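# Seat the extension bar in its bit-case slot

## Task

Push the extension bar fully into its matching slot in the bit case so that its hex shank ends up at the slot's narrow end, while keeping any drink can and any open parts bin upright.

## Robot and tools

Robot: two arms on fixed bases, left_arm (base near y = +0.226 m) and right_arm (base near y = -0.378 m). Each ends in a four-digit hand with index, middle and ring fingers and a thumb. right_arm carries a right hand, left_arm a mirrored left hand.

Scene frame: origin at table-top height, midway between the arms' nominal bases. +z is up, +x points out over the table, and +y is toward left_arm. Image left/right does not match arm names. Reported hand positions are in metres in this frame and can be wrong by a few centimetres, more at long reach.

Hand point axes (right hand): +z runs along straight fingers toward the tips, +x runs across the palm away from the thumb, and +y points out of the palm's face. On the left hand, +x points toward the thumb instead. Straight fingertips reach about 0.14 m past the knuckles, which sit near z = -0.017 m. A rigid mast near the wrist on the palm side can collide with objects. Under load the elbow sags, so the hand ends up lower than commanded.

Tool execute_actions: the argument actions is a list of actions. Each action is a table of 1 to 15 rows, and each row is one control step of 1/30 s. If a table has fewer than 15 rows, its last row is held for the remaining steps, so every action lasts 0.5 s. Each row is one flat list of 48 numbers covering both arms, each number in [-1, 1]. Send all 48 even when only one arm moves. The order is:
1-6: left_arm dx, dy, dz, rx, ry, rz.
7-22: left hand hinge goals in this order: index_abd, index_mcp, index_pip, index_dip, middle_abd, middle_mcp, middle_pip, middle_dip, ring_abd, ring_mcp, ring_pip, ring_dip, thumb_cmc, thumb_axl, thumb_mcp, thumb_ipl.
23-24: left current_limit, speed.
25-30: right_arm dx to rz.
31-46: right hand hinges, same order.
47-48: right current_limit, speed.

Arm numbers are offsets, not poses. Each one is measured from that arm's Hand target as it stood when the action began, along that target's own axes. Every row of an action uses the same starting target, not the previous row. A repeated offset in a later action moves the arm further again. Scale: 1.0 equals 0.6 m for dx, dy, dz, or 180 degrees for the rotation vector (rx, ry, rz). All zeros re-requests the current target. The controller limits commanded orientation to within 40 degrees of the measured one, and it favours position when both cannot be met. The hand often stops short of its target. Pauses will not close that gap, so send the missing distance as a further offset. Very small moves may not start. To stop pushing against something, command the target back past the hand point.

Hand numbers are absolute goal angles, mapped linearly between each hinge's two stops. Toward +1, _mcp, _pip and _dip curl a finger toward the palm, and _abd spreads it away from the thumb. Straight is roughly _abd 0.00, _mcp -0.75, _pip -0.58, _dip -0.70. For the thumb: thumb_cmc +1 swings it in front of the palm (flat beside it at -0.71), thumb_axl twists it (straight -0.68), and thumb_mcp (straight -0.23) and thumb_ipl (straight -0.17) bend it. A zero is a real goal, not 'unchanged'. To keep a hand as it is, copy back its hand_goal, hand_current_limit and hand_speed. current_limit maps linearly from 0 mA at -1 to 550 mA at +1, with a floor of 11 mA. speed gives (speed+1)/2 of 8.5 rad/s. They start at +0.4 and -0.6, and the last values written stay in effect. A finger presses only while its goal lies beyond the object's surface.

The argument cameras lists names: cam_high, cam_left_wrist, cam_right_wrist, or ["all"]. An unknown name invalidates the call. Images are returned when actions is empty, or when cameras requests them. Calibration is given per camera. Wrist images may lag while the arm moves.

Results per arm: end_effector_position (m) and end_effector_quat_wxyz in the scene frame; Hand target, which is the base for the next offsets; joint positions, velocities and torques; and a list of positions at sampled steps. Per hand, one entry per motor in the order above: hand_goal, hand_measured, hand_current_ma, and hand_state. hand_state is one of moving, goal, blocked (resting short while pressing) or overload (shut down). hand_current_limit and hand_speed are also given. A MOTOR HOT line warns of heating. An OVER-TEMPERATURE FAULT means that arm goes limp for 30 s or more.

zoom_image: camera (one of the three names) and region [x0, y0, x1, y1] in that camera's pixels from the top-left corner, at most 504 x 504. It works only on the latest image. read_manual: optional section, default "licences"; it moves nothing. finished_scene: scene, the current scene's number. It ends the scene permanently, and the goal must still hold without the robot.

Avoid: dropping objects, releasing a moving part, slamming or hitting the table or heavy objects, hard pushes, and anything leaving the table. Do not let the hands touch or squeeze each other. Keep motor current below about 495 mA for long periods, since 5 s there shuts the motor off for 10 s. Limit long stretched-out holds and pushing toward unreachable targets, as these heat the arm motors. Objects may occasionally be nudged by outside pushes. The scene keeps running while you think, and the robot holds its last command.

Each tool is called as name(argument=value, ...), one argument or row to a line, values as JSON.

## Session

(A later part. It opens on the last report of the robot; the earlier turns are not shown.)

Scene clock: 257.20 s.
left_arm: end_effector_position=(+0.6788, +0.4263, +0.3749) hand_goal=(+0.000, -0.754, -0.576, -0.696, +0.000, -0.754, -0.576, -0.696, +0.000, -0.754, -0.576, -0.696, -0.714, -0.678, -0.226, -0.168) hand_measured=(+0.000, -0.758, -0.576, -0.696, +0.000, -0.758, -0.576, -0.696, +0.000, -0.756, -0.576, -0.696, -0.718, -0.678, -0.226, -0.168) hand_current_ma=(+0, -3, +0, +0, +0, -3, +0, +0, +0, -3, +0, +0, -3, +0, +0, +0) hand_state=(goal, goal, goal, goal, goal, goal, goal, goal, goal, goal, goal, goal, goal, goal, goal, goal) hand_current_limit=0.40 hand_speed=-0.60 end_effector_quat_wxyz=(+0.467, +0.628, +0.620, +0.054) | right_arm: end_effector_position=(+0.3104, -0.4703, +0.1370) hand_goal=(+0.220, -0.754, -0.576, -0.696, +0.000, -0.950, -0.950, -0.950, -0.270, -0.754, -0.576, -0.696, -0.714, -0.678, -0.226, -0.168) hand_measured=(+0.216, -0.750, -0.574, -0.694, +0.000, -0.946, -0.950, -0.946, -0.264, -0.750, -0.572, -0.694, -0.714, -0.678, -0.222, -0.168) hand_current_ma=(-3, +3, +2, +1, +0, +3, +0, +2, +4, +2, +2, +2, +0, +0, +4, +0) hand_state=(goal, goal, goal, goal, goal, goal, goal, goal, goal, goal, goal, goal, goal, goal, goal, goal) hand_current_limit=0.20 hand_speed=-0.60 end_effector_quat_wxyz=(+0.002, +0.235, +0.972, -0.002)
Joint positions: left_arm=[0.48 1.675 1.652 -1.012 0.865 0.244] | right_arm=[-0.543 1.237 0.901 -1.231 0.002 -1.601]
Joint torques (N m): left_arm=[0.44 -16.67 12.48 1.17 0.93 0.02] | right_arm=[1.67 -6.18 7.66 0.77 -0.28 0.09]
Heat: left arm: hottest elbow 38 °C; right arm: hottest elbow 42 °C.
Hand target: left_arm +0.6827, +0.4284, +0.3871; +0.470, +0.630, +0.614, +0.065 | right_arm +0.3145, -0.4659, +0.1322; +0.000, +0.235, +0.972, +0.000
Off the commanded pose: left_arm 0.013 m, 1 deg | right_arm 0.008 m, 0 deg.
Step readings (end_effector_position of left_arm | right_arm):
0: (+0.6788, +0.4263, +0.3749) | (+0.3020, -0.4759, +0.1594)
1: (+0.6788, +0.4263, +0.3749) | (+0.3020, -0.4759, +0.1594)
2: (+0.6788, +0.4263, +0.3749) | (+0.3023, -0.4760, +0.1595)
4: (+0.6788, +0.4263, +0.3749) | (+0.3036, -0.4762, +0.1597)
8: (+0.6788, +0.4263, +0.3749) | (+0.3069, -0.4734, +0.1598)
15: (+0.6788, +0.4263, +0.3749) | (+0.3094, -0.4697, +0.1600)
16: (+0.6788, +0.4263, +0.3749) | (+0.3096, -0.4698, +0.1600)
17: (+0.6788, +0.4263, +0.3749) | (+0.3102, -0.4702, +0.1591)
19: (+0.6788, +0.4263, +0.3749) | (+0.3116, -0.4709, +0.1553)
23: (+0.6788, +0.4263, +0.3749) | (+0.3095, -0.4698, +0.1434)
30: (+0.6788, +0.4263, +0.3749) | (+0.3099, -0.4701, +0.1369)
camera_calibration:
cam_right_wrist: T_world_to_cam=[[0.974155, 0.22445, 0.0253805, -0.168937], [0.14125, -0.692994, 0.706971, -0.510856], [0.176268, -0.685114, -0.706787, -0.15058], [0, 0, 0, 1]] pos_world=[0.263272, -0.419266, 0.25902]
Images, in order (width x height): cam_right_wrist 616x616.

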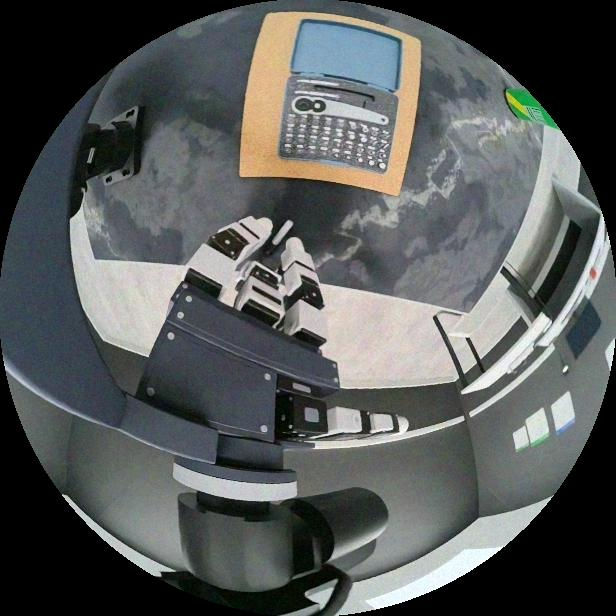

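execute_actions(
  actions=[
    [[0,0,0,0,0,0,0,-0.754,-0.576,-0.696,0,-0.754,-0.576,-0.696,0,-0.754,-0.576,-0.696,-0.714,-0.678,-0.226,-0.168,0.4,-0.6,0,-0.004,0.015,0,0,0,0.29,-0.754,-0.576,-0.696,0,-0.95,-0.95,-0.95,-0.29,-0.754,-0.576,-0.696,-0.714,-0.678,-0.226,-0.168,0.2,-0.8]],
    [[0,0,0,0,0,0,0,-0.754,-0.576,-0.696,0,-0.754,-0.576,-0.696,0,-0.754,-0.576,-0.696,-0.714,-0.678,-0.226,-0.168,0.4,-0.6,0,0,0.02,0,0,0,0.33,-0.754,-0.576,-0.696,0,-0.95,-0.95,-0.95,-0.33,-0.754,-0.576,-0.696,-0.714,-0.678,-0.226,-0.168,0.2,-0.8]],
  ],
  cameras=["cam_right_wrist"],
)

zoom_image(
  camera="cam_right_wrist",
  region=[240, 180, 340, 280],
)

Scene clock: 269.47 s.
left_arm: end_effector_position=(+0.6788, +0.4263, +0.3749) hand_goal=(+0.000, -0.754, -0.576, -0.696, +0.000, -0.754, -0.576, -0.696, +0.000, -0.754, -0.576, -0.696, -0.714, -0.678, -0.226, -0.168) hand_measured=(+0.000, -0.758, -0.576, -0.696, +0.000, -0.758, -0.576, -0.696, +0.000, -0.756, -0.576, -0.696, -0.718, -0.678, -0.226, -0.168) hand_current_ma=(+0, -3, +0, +0, +0, -3, +0, +0, +0, -3, +0, +0, -3, +0, +0, +0) hand_state=(goal, goal, goal, goal, goal, goal, goal, goal, goal, goal, goal, goal, goal, goal, goal, goal) hand_current_limit=0.40 hand_speed=-0.60 end_effector_quat_wxyz=(+0.467, +0.628, +0.620, +0.054) | right_arm: end_effector_position=(+0.3126, -0.4716, +0.1231) hand_goal=(+0.330, -0.754, -0.576, -0.696, +0.000, -0.950, -0.950, -0.950, -0.330, -0.754, -0.576, -0.696, -0.714, -0.678, -0.226, -0.168) hand_measured=(+0.332, -0.750, -0.574, -0.694, +0.000, -0.946, -0.950, -0.946, -0.322, -0.750, -0.572, -0.694, -0.714, -0.678, -0.222, -0.168) hand_current_ma=(+1, +3, +2, +1, +0, +3, +0, +2, +7, +2, +2, +2, +0, +0, +4, +0) hand_state=(goal, goal, goal, goal, goal, goal, goal, goal, goal, goal, goal, goal, goal, goal, goal, goal) hand_current_limit=0.20 hand_speed=-0.80 end_effector_quat_wxyz=(+0.009, +0.235, +0.972, -0.004)
Joint positions: left_arm=[0.48 1.675 1.652 -1.012 0.865 0.244] | right_arm=[-0.543 1.249 0.871 -1.175 0.002 -1.601]
Joint torques (N m): left_arm=[0.44 -16.67 12.48 1.16 0.93 0.02] | right_arm=[1.14 -5.42 6.89 1.05 -0.27 0.02]
Heat: left arm: hottest elbow 38 °C; right arm: hottest elbow 41 °C.
Hand target: left_arm +0.6827, +0.4284, +0.3871; +0.470, +0.630, +0.614, +0.065 | right_arm +0.3133, -0.4680, +0.1112; +0.000, +0.235, +0.972, +0.000
Off the commanded pose: left_arm 0.013 m, 1 deg | right_arm 0.012 m, 1 deg.
Step readings (end_effector_position of left_arm | right_arm):
0: (+0.6788, +0.4263, +0.3749) | (+0.3104, -0.4703, +0.1370)
1: (+0.6788, +0.4263, +0.3749) | (+0.3104, -0.4703, +0.1370)
2: (+0.6788, +0.4263, +0.3749) | (+0.3106, -0.4705, +0.1367)
4: (+0.6788, +0.4263, +0.3749) | (+0.3114, -0.4709, +0.1357)
8: (+0.6788, +0.4263, +0.3749) | (+0.3112, -0.4708, +0.1321)
15: (+0.6788, +0.4263, +0.3749) | (+0.3111, -0.4707, +0.1297)
16: (+0.6788, +0.4263, +0.3749) | (+0.3112, -0.4708, +0.1297)
17: (+0.6788, +0.4263, +0.3749) | (+0.3114, -0.4709, +0.1292)
19: (+0.6788, +0.4263, +0.3749) | (+0.3122, -0.4713, +0.1273)
23: (+0.6788, +0.4263, +0.3749) | (+0.3126, -0.4716, +0.1231)
30: (+0.6788, +0.4263, +0.3749) | (+0.3126, -0.4716, +0.1231)
camera_calibration:
cam_right_wrist: T_world_to_cam=[[0.973764, 0.224667, 0.0361578, -0.17157], [0.132246, -0.688024, 0.713536, -0.497882], [0.185186, -0.690034, -0.699685, -0.167592], [0, 0, 0, 1]] pos_world=[0.263947, -0.419653, 0.244199]
Images, in order (width x height): cam_right_wrist 616x616.

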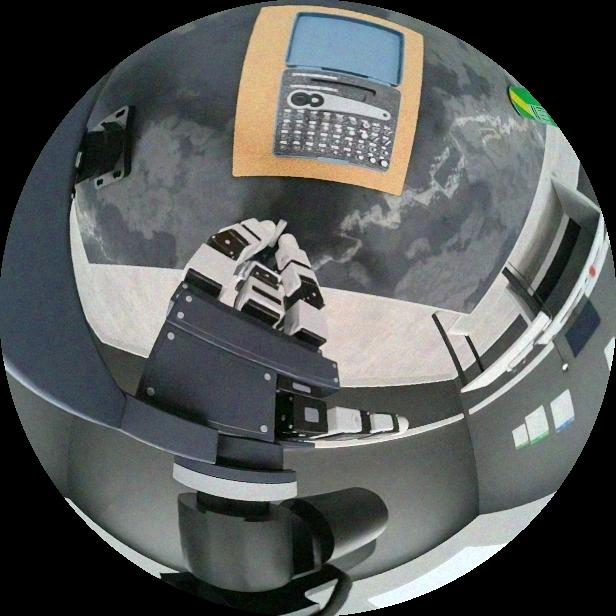

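Scaled by 5.040 from the camera's 616x616 image, which has a finer 880x880 frame.

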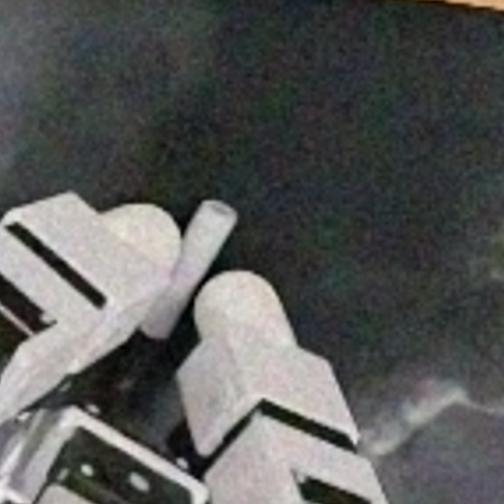

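execute_actions(
  actions=[
    [[0,0,0,0,0,0,0,-0.754,-0.576,-0.696,0,-0.754,-0.576,-0.696,0,-0.754,-0.576,-0.696,-0.714,-0.678,-0.226,-0.168,0.4,-0.6,0,-0.0225,-0.005,0,0,0,0.31,-0.754,-0.576,-0.696,0,-0.95,-0.95,-0.95,-0.31,-0.754,-0.576,-0.696,-0.714,-0.678,-0.226,-0.168,0.2,-0.8]],
  ],
  cameras=["cam_right_wrist"],
)

zoom_image(
  camera="cam_right_wrist",
  region=[240, 180, 340, 280],
)

Scene clock: 276.70 s.
left_arm: end_effector_position=(+0.6788, +0.4263, +0.3749) hand_goal=(+0.000, -0.754, -0.576, -0.696, +0.000, -0.754, -0.576, -0.696, +0.000, -0.754, -0.576, -0.696, -0.714, -0.678, -0.226, -0.168) hand_measured=(+0.000, -0.758, -0.576, -0.696, +0.000, -0.758, -0.576, -0.696, +0.000, -0.756, -0.576, -0.696, -0.718, -0.678, -0.226, -0.168) hand_current_ma=(+0, -3, +0, +0, +0, -3, +0, +0, +0, -3, +0, +0, -3, +0, +0, +0) hand_state=(goal, goal, goal, goal, goal, goal, goal, goal, goal, goal, goal, goal, goal, goal, goal, goal) hand_current_limit=0.40 hand_speed=-0.60 end_effector_quat_wxyz=(+0.467, +0.628, +0.620, +0.054) | right_arm: end_effector_position=(+0.3109, -0.4734, +0.1235) hand_goal=(+0.310, -0.754, -0.576, -0.696, +0.000, -0.950, -0.950, -0.950, -0.310, -0.754, -0.576, -0.696, -0.714, -0.678, -0.226, -0.168) hand_measured=(+0.330, -0.746, -0.572, -0.694, +0.000, -0.946, -0.950, -0.946, -0.320, -0.746, -0.572, -0.694, -0.714, -0.678, -0.222, -0.168) hand_current_ma=(+25, +9, +2, +1, +0, +3, +0, +2, -10, +9, +4, +2, +0, +0, +4, +0) hand_state=(goal, goal, goal, goal, goal, goal, goal, goal, goal, goal, goal, goal, goal, goal, goal, goal) hand_current_limit=0.20 hand_speed=-0.80 end_effector_quat_wxyz=(+0.009, +0.232, +0.973, -0.001)
Joint positions: left_arm=[0.48 1.675 1.652 -1.012 0.865 0.244] | right_arm=[-0.554 1.249 0.871 -1.175 -0.003 -1.619]
Joint torques (N m): left_arm=[0.44 -16.67 12.48 1.16 0.93 0.02] | right_arm=[-1.08 -5.54 7.39 0.73 -0.1 -0.19]
Heat: left arm: hottest elbow 38 °C; right arm: hottest elbow 40 °C.
Hand target: left_arm +0.6827, +0.4284, +0.3871; +0.470, +0.630, +0.614, +0.065 | right_arm +0.3071, -0.4799, +0.1142; +0.000, +0.234, +0.972, +0.000
Off the commanded pose: left_arm 0.013 m, 1 deg | right_arm 0.012 m, 1 deg.
Step readings (end_effector_position of left_arm | right_arm):
0: (+0.6788, +0.4263, +0.3749) | (+0.3126, -0.4716, +0.1231)
1: (+0.6788, +0.4263, +0.3749) | (+0.3126, -0.4716, +0.1231)
2: (+0.6788, +0.4263, +0.3749) | (+0.3126, -0.4716, +0.1231)
4: (+0.6788, +0.4263, +0.3749) | (+0.3125, -0.4714, +0.1231)
8: (+0.6788, +0.4263, +0.3749) | (+0.3116, -0.4727, +0.1233)
15: (+0.6788, +0.4263, +0.3749) | (+0.3110, -0.4735, +0.1235)
camera_calibration:
cam_right_wrist: T_world_to_cam=[[0.972089, 0.231303, 0.0392767, -0.166146], [0.135445, -0.689972, 0.711051, -0.500841], [0.191568, -0.685885, -0.702042, -0.168], [0, 0, 0, 1]] pos_world=[0.261529, -0.422365, 0.244706]
Images, in order (width x height): cam_right_wrist 616x616.

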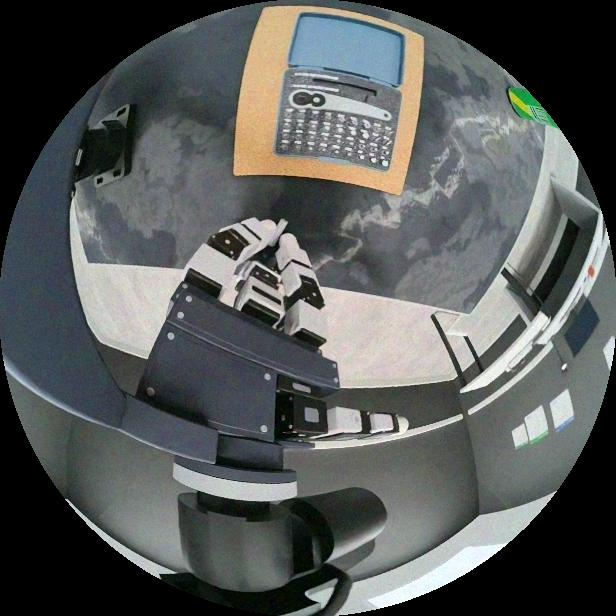

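Scaled by 5.040 from the camera's 616x616 image, which has a finer 880x880 frame.

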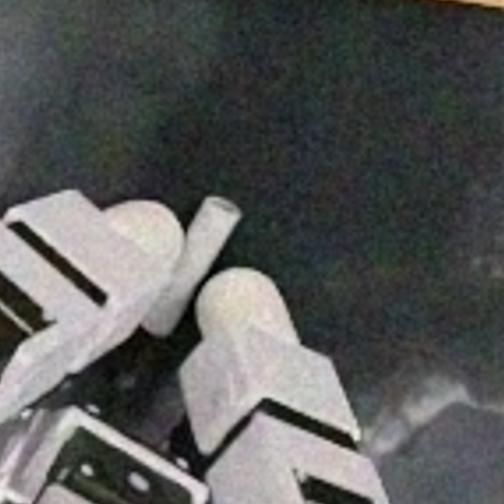

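execute_actions(
  actions=[
    [[0,0,0,0,0,0,0,-0.754,-0.576,-0.696,0,-0.754,-0.576,-0.696,0,-0.754,-0.576,-0.696,-0.714,-0.678,-0.226,-0.168,0.4,-0.6,0,-0.004,0.01,0,0,0,0.36,-0.754,-0.576,-0.696,0,-0.95,-0.95,-0.95,-0.36,-0.754,-0.576,-0.696,-0.714,-0.678,-0.226,-0.168,0.3,-0.8]],
    [[0,0,0,0,0,0,0,-0.754,-0.576,-0.696,0,-0.754,-0.576,-0.696,0,-0.754,-0.576,-0.696,-0.714,-0.678,-0.226,-0.168,0.4,-0.6,0,0,0,0,0,0,0.57,-0.754,-0.576,-0.696,0,-0.95,-0.95,-0.95,-0.57,-0.754,-0.576,-0.696,-0.714,-0.678,-0.226,-0.168,0.65,-0.8]],
    [[0,0,0,0,0,0,0,-0.754,-0.576,-0.696,0,-0.754,-0.576,-0.696,0,-0.754,-0.576,-0.696,-0.714,-0.678,-0.226,-0.168,0.4,-0.6,0,0,-0.025,0,0,0,0.57,-0.754,-0.576,-0.696,0,-0.95,-0.95,-0.95,-0.57,-0.754,-0.576,-0.696,-0.714,-0.678,-0.226,-0.168,0.65,-0.8]],
    [[0,0,0,0,0,0,0,-0.754,-0.576,-0.696,0,-0.754,-0.576,-0.696,0,-0.754,-0.576,-0.696,-0.714,-0.678,-0.226,-0.168,0.4,-0.6,0,0,-0.02,0,0,0,0.57,-0.754,-0.576,-0.696,0,-0.95,-0.95,-0.95,-0.57,-0.754,-0.576,-0.696,-0.714,-0.678,-0.226,-0.168,0.65,-0.8]],
    [[0,0,0,0,0,0,0,-0.754,-0.576,-0.696,0,-0.754,-0.576,-0.696,0,-0.754,-0.576,-0.696,-0.714,-0.678,-0.226,-0.168,0.4,-0.6,0,0,-0.02,0,0,0,0.57,-0.754,-0.576,-0.696,0,-0.95,-0.95,-0.95,-0.57,-0.754,-0.576,-0.696,-0.714,-0.678,-0.226,-0.168,0.65,-0.8]],
    [[0,0,0,0,0,0,0,-0.754,-0.576,-0.696,0,-0.754,-0.576,-0.696,0,-0.754,-0.576,-0.696,-0.714,-0.678,-0.226,-0.168,0.4,-0.6,0,0,-0.025,0,0,0,0.57,-0.754,-0.576,-0.696,0,-0.95,-0.95,-0.95,-0.57,-0.754,-0.576,-0.696,-0.714,-0.678,-0.226,-0.168,0.65,-0.8]],
    [[0,0,0,0,0,0,0,-0.754,-0.576,-0.696,0,-0.754,-0.576,-0.696,0,-0.754,-0.576,-0.696,-0.714,-0.678,-0.226,-0.168,0.4,-0.6,0,0,-0.025,0,0,0,0.57,-0.754,-0.576,-0.696,0,-0.95,-0.95,-0.95,-0.57,-0.754,-0.576,-0.696,-0.714,-0.678,-0.226,-0.168,0.65,-0.8]],
  ],
  cameras=["cam_right_wrist"],
)

zoom_image(
  camera="cam_right_wrist",
  region=[240, 180, 340, 280],
)

Scene clock: 293.47 s.
left_arm: end_effector_position=(+0.6788, +0.4263, +0.3749) hand_goal=(+0.000, -0.754, -0.576, -0.696, +0.000, -0.754, -0.576, -0.696, +0.000, -0.754, -0.576, -0.696, -0.714, -0.678, -0.226, -0.168) hand_measured=(+0.000, -0.758, -0.576, -0.696, +0.000, -0.758, -0.576, -0.696, +0.000, -0.756, -0.576, -0.696, -0.718, -0.678, -0.226, -0.168) hand_current_ma=(+0, -3, +0, +0, +0, -3, +0, +0, +0, -3, +0, +0, -3, +0, +0, +0) hand_state=(goal, goal, goal, goal, goal, goal, goal, goal, goal, goal, goal, goal, goal, goal, goal, goal) hand_current_limit=0.40 hand_speed=-0.60 end_effector_quat_wxyz=(+0.467, +0.628, +0.620, +0.054) | right_arm: end_effector_position=(+0.2983, -0.4697, +0.1599) hand_goal=(+0.570, -0.754, -0.576, -0.696, +0.000, -0.950, -0.950, -0.950, -0.570, -0.754, -0.576, -0.696, -0.714, -0.678, -0.226, -0.168) hand_measured=(+0.364, -0.752, -0.574, -0.694, +0.000, -0.946, -0.950, -0.946, -0.344, -0.746, -0.568, -0.692, -0.714, -0.678, -0.222, -0.168) hand_current_ma=(-454, +1, +1, +1, +0, +3, +0, +2, +454, +10, +9, +3, +0, +0, +4, +0) hand_state=(blocked, goal, goal, goal, goal, goal, goal, goal, blocked, goal, goal, goal, goal, goal, goal, goal) hand_current_limit=0.65 hand_speed=-0.80 end_effector_quat_wxyz=(-0.017, +0.233, +0.972, +0.007)
Joint positions: left_arm=[0.48 1.675 1.652 -1.012 0.865 0.244] | right_arm=[-0.564 1.215 0.946 -1.337 -0.004 -1.627]
Joint torques (N m): left_arm=[0.44 -16.67 12.48 1.17 0.93 0.02] | right_arm=[-0.91 -7.06 11.34 -0.06 -0.03 -0.17]
Heat: left arm: hottest elbow 39 °C; right arm: hottest elbow 40 °C.
Hand target: left_arm +0.6827, +0.4284, +0.3871; +0.470, +0.630, +0.614, +0.065 | right_arm +0.3061, -0.4821, +0.1772; +0.000, +0.235, +0.972, +0.000
Off the commanded pose: left_arm 0.013 m, 1 deg | right_arm 0.023 m, 2 deg.
Step readings (end_effector_position of left_arm | right_arm):
0: (+0.6788, +0.4263, +0.3749) | (+0.3108, -0.4734, +0.1235)
1: (+0.6788, +0.4263, +0.3749) | (+0.3108, -0.4734, +0.1235)
2: (+0.6788, +0.4263, +0.3749) | (+0.3107, -0.4735, +0.1235)
4: (+0.6788, +0.4263, +0.3749) | (+0.3107, -0.4742, +0.1230)
8: (+0.6788, +0.4263, +0.3749) | (+0.3102, -0.4751, +0.1231)
15: (+0.6788, +0.4263, +0.3749) | (+0.3101, -0.4752, +0.1231)
16: (+0.6788, +0.4263, +0.3749) | (+0.3101, -0.4752, +0.1231)
17: (+0.6788, +0.4263, +0.3749) | (+0.3100, -0.4751, +0.1230)
19: (+0.6788, +0.4263, +0.3749) | (+0.3099, -0.4753, +0.1230)
23: (+0.6788, +0.4263, +0.3749) | (+0.3098, -0.4756, +0.1230)
30: (+0.6788, +0.4263, +0.3749) | (+0.3099, -0.4757, +0.1230)
31: (+0.6788, +0.4263, +0.3749) | (+0.3099, -0.4757, +0.1230)
32: (+0.6788, +0.4263, +0.3749) | (+0.3099, -0.4757, +0.1230)
34: (+0.6788, +0.4263, +0.3749) | (+0.3097, -0.4756, +0.1230)
38: (+0.6788, +0.4263, +0.3749) | (+0.3094, -0.4754, +0.1229)
45: (+0.6788, +0.4263, +0.3749) | (+0.3091, -0.4752, +0.1229)
46: (+0.6788, +0.4263, +0.3749) | (+0.3089, -0.4751, +0.1229)
47: (+0.6788, +0.4263, +0.3749) | (+0.3081, -0.4746, +0.1228)
49: (+0.6788, +0.4263, +0.3749) | (+0.3064, -0.4738, +0.1228)
53: (+0.6788, +0.4263, +0.3749) | (+0.3028, -0.4721, +0.1226)
60: (+0.6788, +0.4263, +0.3749) | (+0.3012, -0.4714, +0.1225)
61: (+0.6788, +0.4263, +0.3749) | (+0.3011, -0.4713, +0.1225)
62: (+0.6788, +0.4263, +0.3749) | (+0.3004, -0.4709, +0.1227)
64: (+0.6788, +0.4263, +0.3749) | (+0.2990, -0.4701, +0.1237)
68: (+0.6788, +0.4263, +0.3749) | (+0.2961, -0.4684, +0.1261)
75: (+0.6788, +0.4263, +0.3749) | (+0.2972, -0.4690, +0.1297)
76: (+0.6788, +0.4263, +0.3749) | (+0.2972, -0.4691, +0.1299)
77: (+0.6788, +0.4263, +0.3749) | (+0.2969, -0.4688, +0.1304)
79: (+0.6788, +0.4263, +0.3749) | (+0.2957, -0.4682, +0.1325)
83: (+0.6788, +0.4263, +0.3749) | (+0.2968, -0.4688, +0.1403)
90: (+0.6788, +0.4263, +0.3749) | (+0.2982, -0.4697, +0.1458)
91: (+0.6788, +0.4263, +0.3749) | (+0.2981, -0.4696, +0.1457)
92: (+0.6788, +0.4263, +0.3749) | (+0.2977, -0.4693, +0.1463)
94: (+0.6788, +0.4263, +0.3749) | (+0.2965, -0.4686, +0.1482)
98: (+0.6788, +0.4263, +0.3749) | (+0.2974, -0.4691, +0.1550)
105: (+0.6788, +0.4263, +0.3749) | (+0.2986, -0.4699, +0.1599)
camera_calibration:
cam_right_wrist: T_world_to_cam=[[0.973371, 0.229234, 0.000614965, -0.151471], [0.166716, -0.709743, 0.684449, -0.536861], [0.157336, -0.66612, -0.729061, -0.113654], [0, 0, 0, 1]] pos_world=[0.254822, -0.422018, 0.284686]
Images, in order (width x height): cam_right_wrist 616x616.

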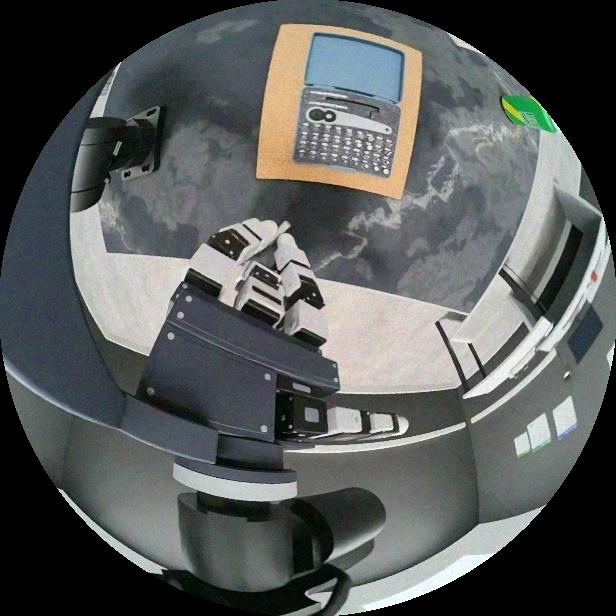

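Scaled by 5.040 from the camera's 616x616 image, which has a finer 880x880 frame.

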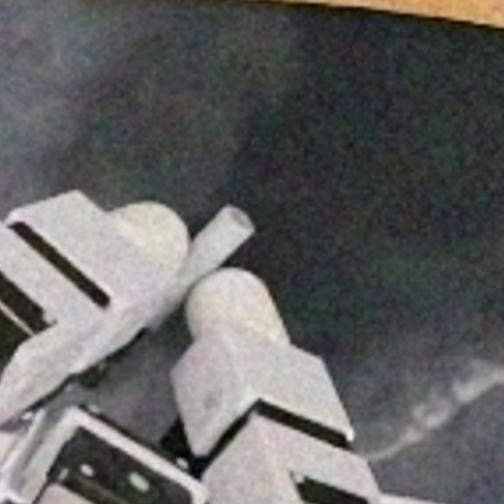

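execute_actions(
  actions=[
    [[0,0,0,0,0,0,0,-0.754,-0.576,-0.696,0,-0.754,-0.576,-0.696,0,-0.754,-0.576,-0.696,-0.714,-0.678,-0.226,-0.168,0.4,-0.6,0,0,-0.025,0,0,0,0.57,-0.754,-0.576,-0.696,0,-0.95,-0.95,-0.95,-0.57,-0.754,-0.576,-0.696,-0.714,-0.678,-0.226,-0.168,0.65,-0.8]],
    [[0,0,0,0,0,0,0,-0.754,-0.576,-0.696,0,-0.754,-0.576,-0.696,0,-0.754,-0.576,-0.696,-0.714,-0.678,-0.226,-0.168,0.4,-0.6,0,0,-0.03,0,0,0,0.57,-0.754,-0.576,-0.696,0,-0.95,-0.95,-0.95,-0.57,-0.754,-0.576,-0.696,-0.714,-0.678,-0.226,-0.168,0.65,-0.8]],
    [[0,0,0,0,0,0,0,-0.754,-0.576,-0.696,0,-0.754,-0.576,-0.696,0,-0.754,-0.576,-0.696,-0.714,-0.678,-0.226,-0.168,0.4,-0.6,0.0007,0.0465,-0.01,0,0,0.0501,0.57,-0.754,-0.576,-0.696,0,-0.95,-0.95,-0.95,-0.57,-0.754,-0.576,-0.696,-0.714,-0.678,-0.226,-0.168,0.65,-0.8]],
    [[0,0,0,0,0,0,0,-0.754,-0.576,-0.696,0,-0.754,-0.576,-0.696,0,-0.754,-0.576,-0.696,-0.714,-0.678,-0.226,-0.168,0.4,-0.6,0.008,0.0458,0,0,0,0.0501,0.57,-0.754,-0.576,-0.696,0,-0.95,-0.95,-0.95,-0.57,-0.754,-0.576,-0.696,-0.714,-0.678,-0.226,-0.168,0.65,-0.8]],
    [[0,0,0,0,0,0,0,-0.754,-0.576,-0.696,0,-0.754,-0.576,-0.696,0,-0.754,-0.576,-0.696,-0.714,-0.678,-0.226,-0.168,0.4,-0.6,0.015,0.044,0,0,0,0.0501,0.57,-0.754,-0.576,-0.696,0,-0.95,-0.95,-0.95,-0.57,-0.754,-0.576,-0.696,-0.714,-0.678,-0.226,-0.168,0.65,-0.8]],
    [[0,0,0,0,0,0,0,-0.754,-0.576,-0.696,0,-0.754,-0.576,-0.696,0,-0.754,-0.576,-0.696,-0.714,-0.678,-0.226,-0.168,0.4,-0.6,0.0218,0.041,0,0,0,0.0501,0.57,-0.754,-0.576,-0.696,0,-0.95,-0.95,-0.95,-0.57,-0.754,-0.576,-0.696,-0.714,-0.678,-0.226,-0.168,0.65,-0.8]],
    [[0,0,0,0,0,0,0,-0.754,-0.576,-0.696,0,-0.754,-0.576,-0.696,0,-0.754,-0.576,-0.696,-0.714,-0.678,-0.226,-0.168,0.4,-0.6,0.028,0.0372,0,0,0,0.0501,0.57,-0.754,-0.576,-0.696,0,-0.95,-0.95,-0.95,-0.57,-0.754,-0.576,-0.696,-0.714,-0.678,-0.226,-0.168,0.65,-0.8]],
    [[0,0,0,0,0,0,0,-0.754,-0.576,-0.696,0,-0.754,-0.576,-0.696,0,-0.754,-0.576,-0.696,-0.714,-0.678,-0.226,-0.168,0.4,-0.6,0.0335,0.0323,0,0,0,0.0501,0.57,-0.754,-0.576,-0.696,0,-0.95,-0.95,-0.95,-0.57,-0.754,-0.576,-0.696,-0.714,-0.678,-0.226,-0.168,0.65,-0.8]],
  ],
  cameras=["cam_right_wrist","cam_high"],
)

zoom_image(
  camera="cam_right_wrist",
  region=[230, 150, 350, 270],
)

Scene clock: 321.07 s.
left_arm: end_effector_position=(+0.6788, +0.4263, +0.3749) hand_goal=(+0.000, -0.754, -0.576, -0.696, +0.000, -0.754, -0.576, -0.696, +0.000, -0.754, -0.576, -0.696, -0.714, -0.678, -0.226, -0.168) hand_measured=(+0.000, -0.758, -0.576, -0.696, +0.000, -0.758, -0.576, -0.696, +0.000, -0.756, -0.576, -0.696, -0.718, -0.678, -0.226, -0.168) hand_current_ma=(+0, -3, +0, +0, +0, -3, +0, +0, +0, -3, +0, +0, -3, +0, +0, +0) hand_state=(goal, goal, goal, goal, goal, goal, goal, goal, goal, goal, goal, goal, goal, goal, goal, goal) hand_current_limit=0.40 hand_speed=-0.60 end_effector_quat_wxyz=(+0.467, +0.628, +0.620, +0.054) | right_arm: end_effector_position=(+0.3631, -0.3385, +0.1994) hand_goal=(+0.570, -0.754, -0.576, -0.696, +0.000, -0.950, -0.950, -0.950, -0.570, -0.754, -0.576, -0.696, -0.714, -0.678, -0.226, -0.168) hand_measured=(+0.364, -0.756, -0.576, -0.694, +0.000, -0.946, -0.950, -0.946, -0.344, -0.750, -0.570, -0.692, -0.714, -0.678, -0.222, -0.168) hand_current_ma=(-454, -1, +0, +1, +0, +3, +0, +2, +454, +4, +7, +3, +0, +0, +4, +0) hand_state=(blocked, goal, goal, goal, goal, goal, goal, goal, blocked, goal, goal, goal, goal, goal, goal, goal) hand_current_limit=0.65 hand_speed=-0.80 end_effector_quat_wxyz=(-0.016, +0.650, +0.760, -0.013)
Joint positions: left_arm=[0.48 1.675 1.652 -1.012 0.865 0.244] | right_arm=[0.118 1.187 1.038 -1.461 -0.007 0.001]
Joint torques (N m): left_arm=[0.44 -16.67 12.48 1.16 0.93 0.02] | right_arm=[1.55 -5.6 11.73 0.58 0.09 0.08]
Heat: left arm: hottest elbow 39 °C; right arm: hottest elbow 41 °C.
Hand target: left_arm +0.6827, +0.4284, +0.3871; +0.470, +0.630, +0.614, +0.065 | right_arm +0.3801, -0.3320, +0.2162; +0.000, +0.651, +0.759, +0.000
Off the commanded pose: left_arm 0.013 m, 1 deg | right_arm 0.025 m, 2 deg.
Step readings (end_effector_position of left_arm | right_arm):
0: (+0.6788, +0.4263, +0.3749) | (+0.2983, -0.4697, +0.1599)
1: (+0.6788, +0.4263, +0.3749) | (+0.2983, -0.4697, +0.1599)
2: (+0.6788, +0.4263, +0.3749) | (+0.2978, -0.4694, +0.1603)
4: (+0.6788, +0.4263, +0.3749) | (+0.2968, -0.4688, +0.1625)
8: (+0.6788, +0.4263, +0.3749) | (+0.2980, -0.4695, +0.1699)
15: (+0.6788, +0.4263, +0.3749) | (+0.2990, -0.4701, +0.1746)
16: (+0.6788, +0.4263, +0.3749) | (+0.2988, -0.4700, +0.1746)
17: (+0.6788, +0.4263, +0.3749) | (+0.2984, -0.4697, +0.1752)
19: (+0.6788, +0.4263, +0.3749) | (+0.2972, -0.4690, +0.1779)
23: (+0.6788, +0.4263, +0.3749) | (+0.2987, -0.4699, +0.1871)
30: (+0.6788, +0.4263, +0.3749) | (+0.2998, -0.4705, +0.1928)
31: (+0.6788, +0.4263, +0.3749) | (+0.2996, -0.4704, +0.1928)
32: (+0.6788, +0.4263, +0.3749) | (+0.2998, -0.4707, +0.1930)
34: (+0.6788, +0.4263, +0.3749) | (+0.3009, -0.4701, +0.1945)
38: (+0.6788, +0.4263, +0.3749) | (+0.3050, -0.4625, +0.2020)
45: (+0.6788, +0.4263, +0.3749) | (+0.3095, -0.4568, +0.2062)
46: (+0.6788, +0.4263, +0.3749) | (+0.3098, -0.4571, +0.2061)
47: (+0.6788, +0.4263, +0.3749) | (+0.3111, -0.4569, +0.2062)
49: (+0.6788, +0.4263, +0.3749) | (+0.3149, -0.4535, +0.2068)
53: (+0.6788, +0.4263, +0.3749) | (+0.3231, -0.4372, +0.2107)
60: (+0.6788, +0.4263, +0.3749) | (+0.3278, -0.4339, +0.2127)
61: (+0.6788, +0.4263, +0.3749) | (+0.3281, -0.4346, +0.2126)
62: (+0.6788, +0.4263, +0.3749) | (+0.3293, -0.4345, +0.2127)
64: (+0.6788, +0.4263, +0.3749) | (+0.3326, -0.4307, +0.2131)
68: (+0.6788, +0.4263, +0.3749) | (+0.3394, -0.4118, +0.2149)
75: (+0.6788, +0.4263, +0.3749) | (+0.3432, -0.4092, +0.2154)
76: (+0.6788, +0.4263, +0.3749) | (+0.3435, -0.4098, +0.2154)
77: (+0.6788, +0.4263, +0.3749) | (+0.3444, -0.4097, +0.2154)
79: (+0.6788, +0.4263, +0.3749) | (+0.3467, -0.4056, +0.2153)
83: (+0.6788, +0.4263, +0.3749) | (+0.3511, -0.3853, +0.2155)
90: (+0.6788, +0.4263, +0.3749) | (+0.3536, -0.3833, +0.2153)
91: (+0.6788, +0.4263, +0.3749) | (+0.3538, -0.3840, +0.2153)
92: (+0.6788, +0.4263, +0.3749) | (+0.3542, -0.3840, +0.2153)
94: (+0.6788, +0.4263, +0.3749) | (+0.3553, -0.3799, +0.2152)
98: (+0.6788, +0.4263, +0.3749) | (+0.3567, -0.3593, +0.2133)
105: (+0.6788, +0.4263, +0.3749) | (+0.3584, -0.3580, +0.2080)
106: (+0.6788, +0.4263, +0.3749) | (+0.3585, -0.3587, +0.2077)
107: (+0.6788, +0.4263, +0.3749) | (+0.3586, -0.3590, +0.2073)
109: (+0.6788, +0.4263, +0.3749) | (+0.3588, -0.3554, +0.2054)
113: (+0.6788, +0.4263, +0.3749) | (+0.3589, -0.3363, +0.1989)
120: (+0.6788, +0.4263, +0.3749) | (+0.3619, -0.3351, +0.1973)
camera_calibration:
cam_right_wrist: T_world_to_cam=[[0.755291, -0.655353, -0.00692449, -0.463298], [-0.449345, -0.525501, 0.722452, -0.203045], [-0.4771, -0.54255, -0.691386, 0.257009], [0, 0, 0, 1]] pos_world=[0.381306, -0.270884, 0.321174]
Images, in order (width x height): cam_high 896x504, cam_right_wrist 616x616.

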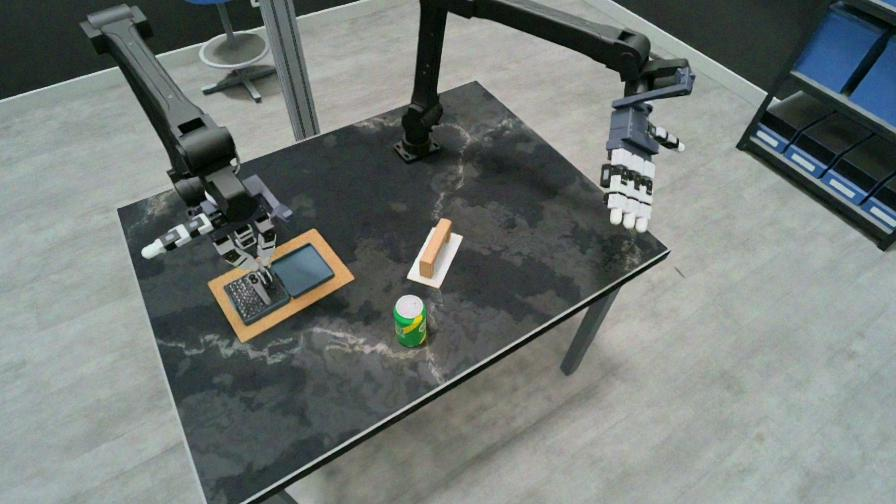

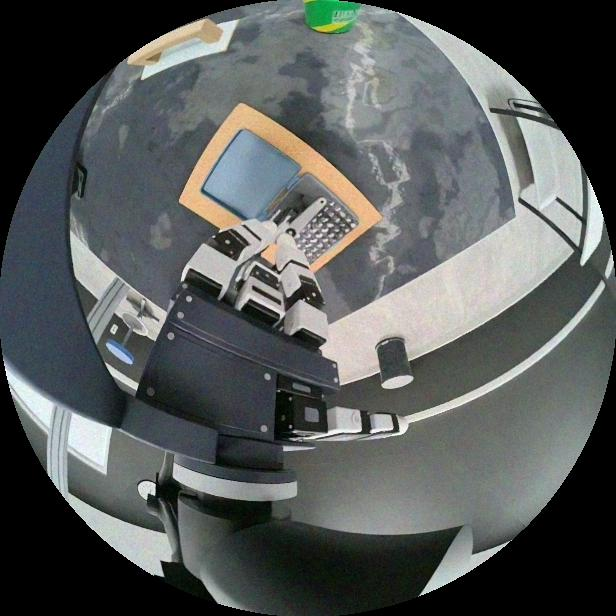

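Scaled by 4.200 from the camera's 616x616 image, which has a finer 880x880 frame.

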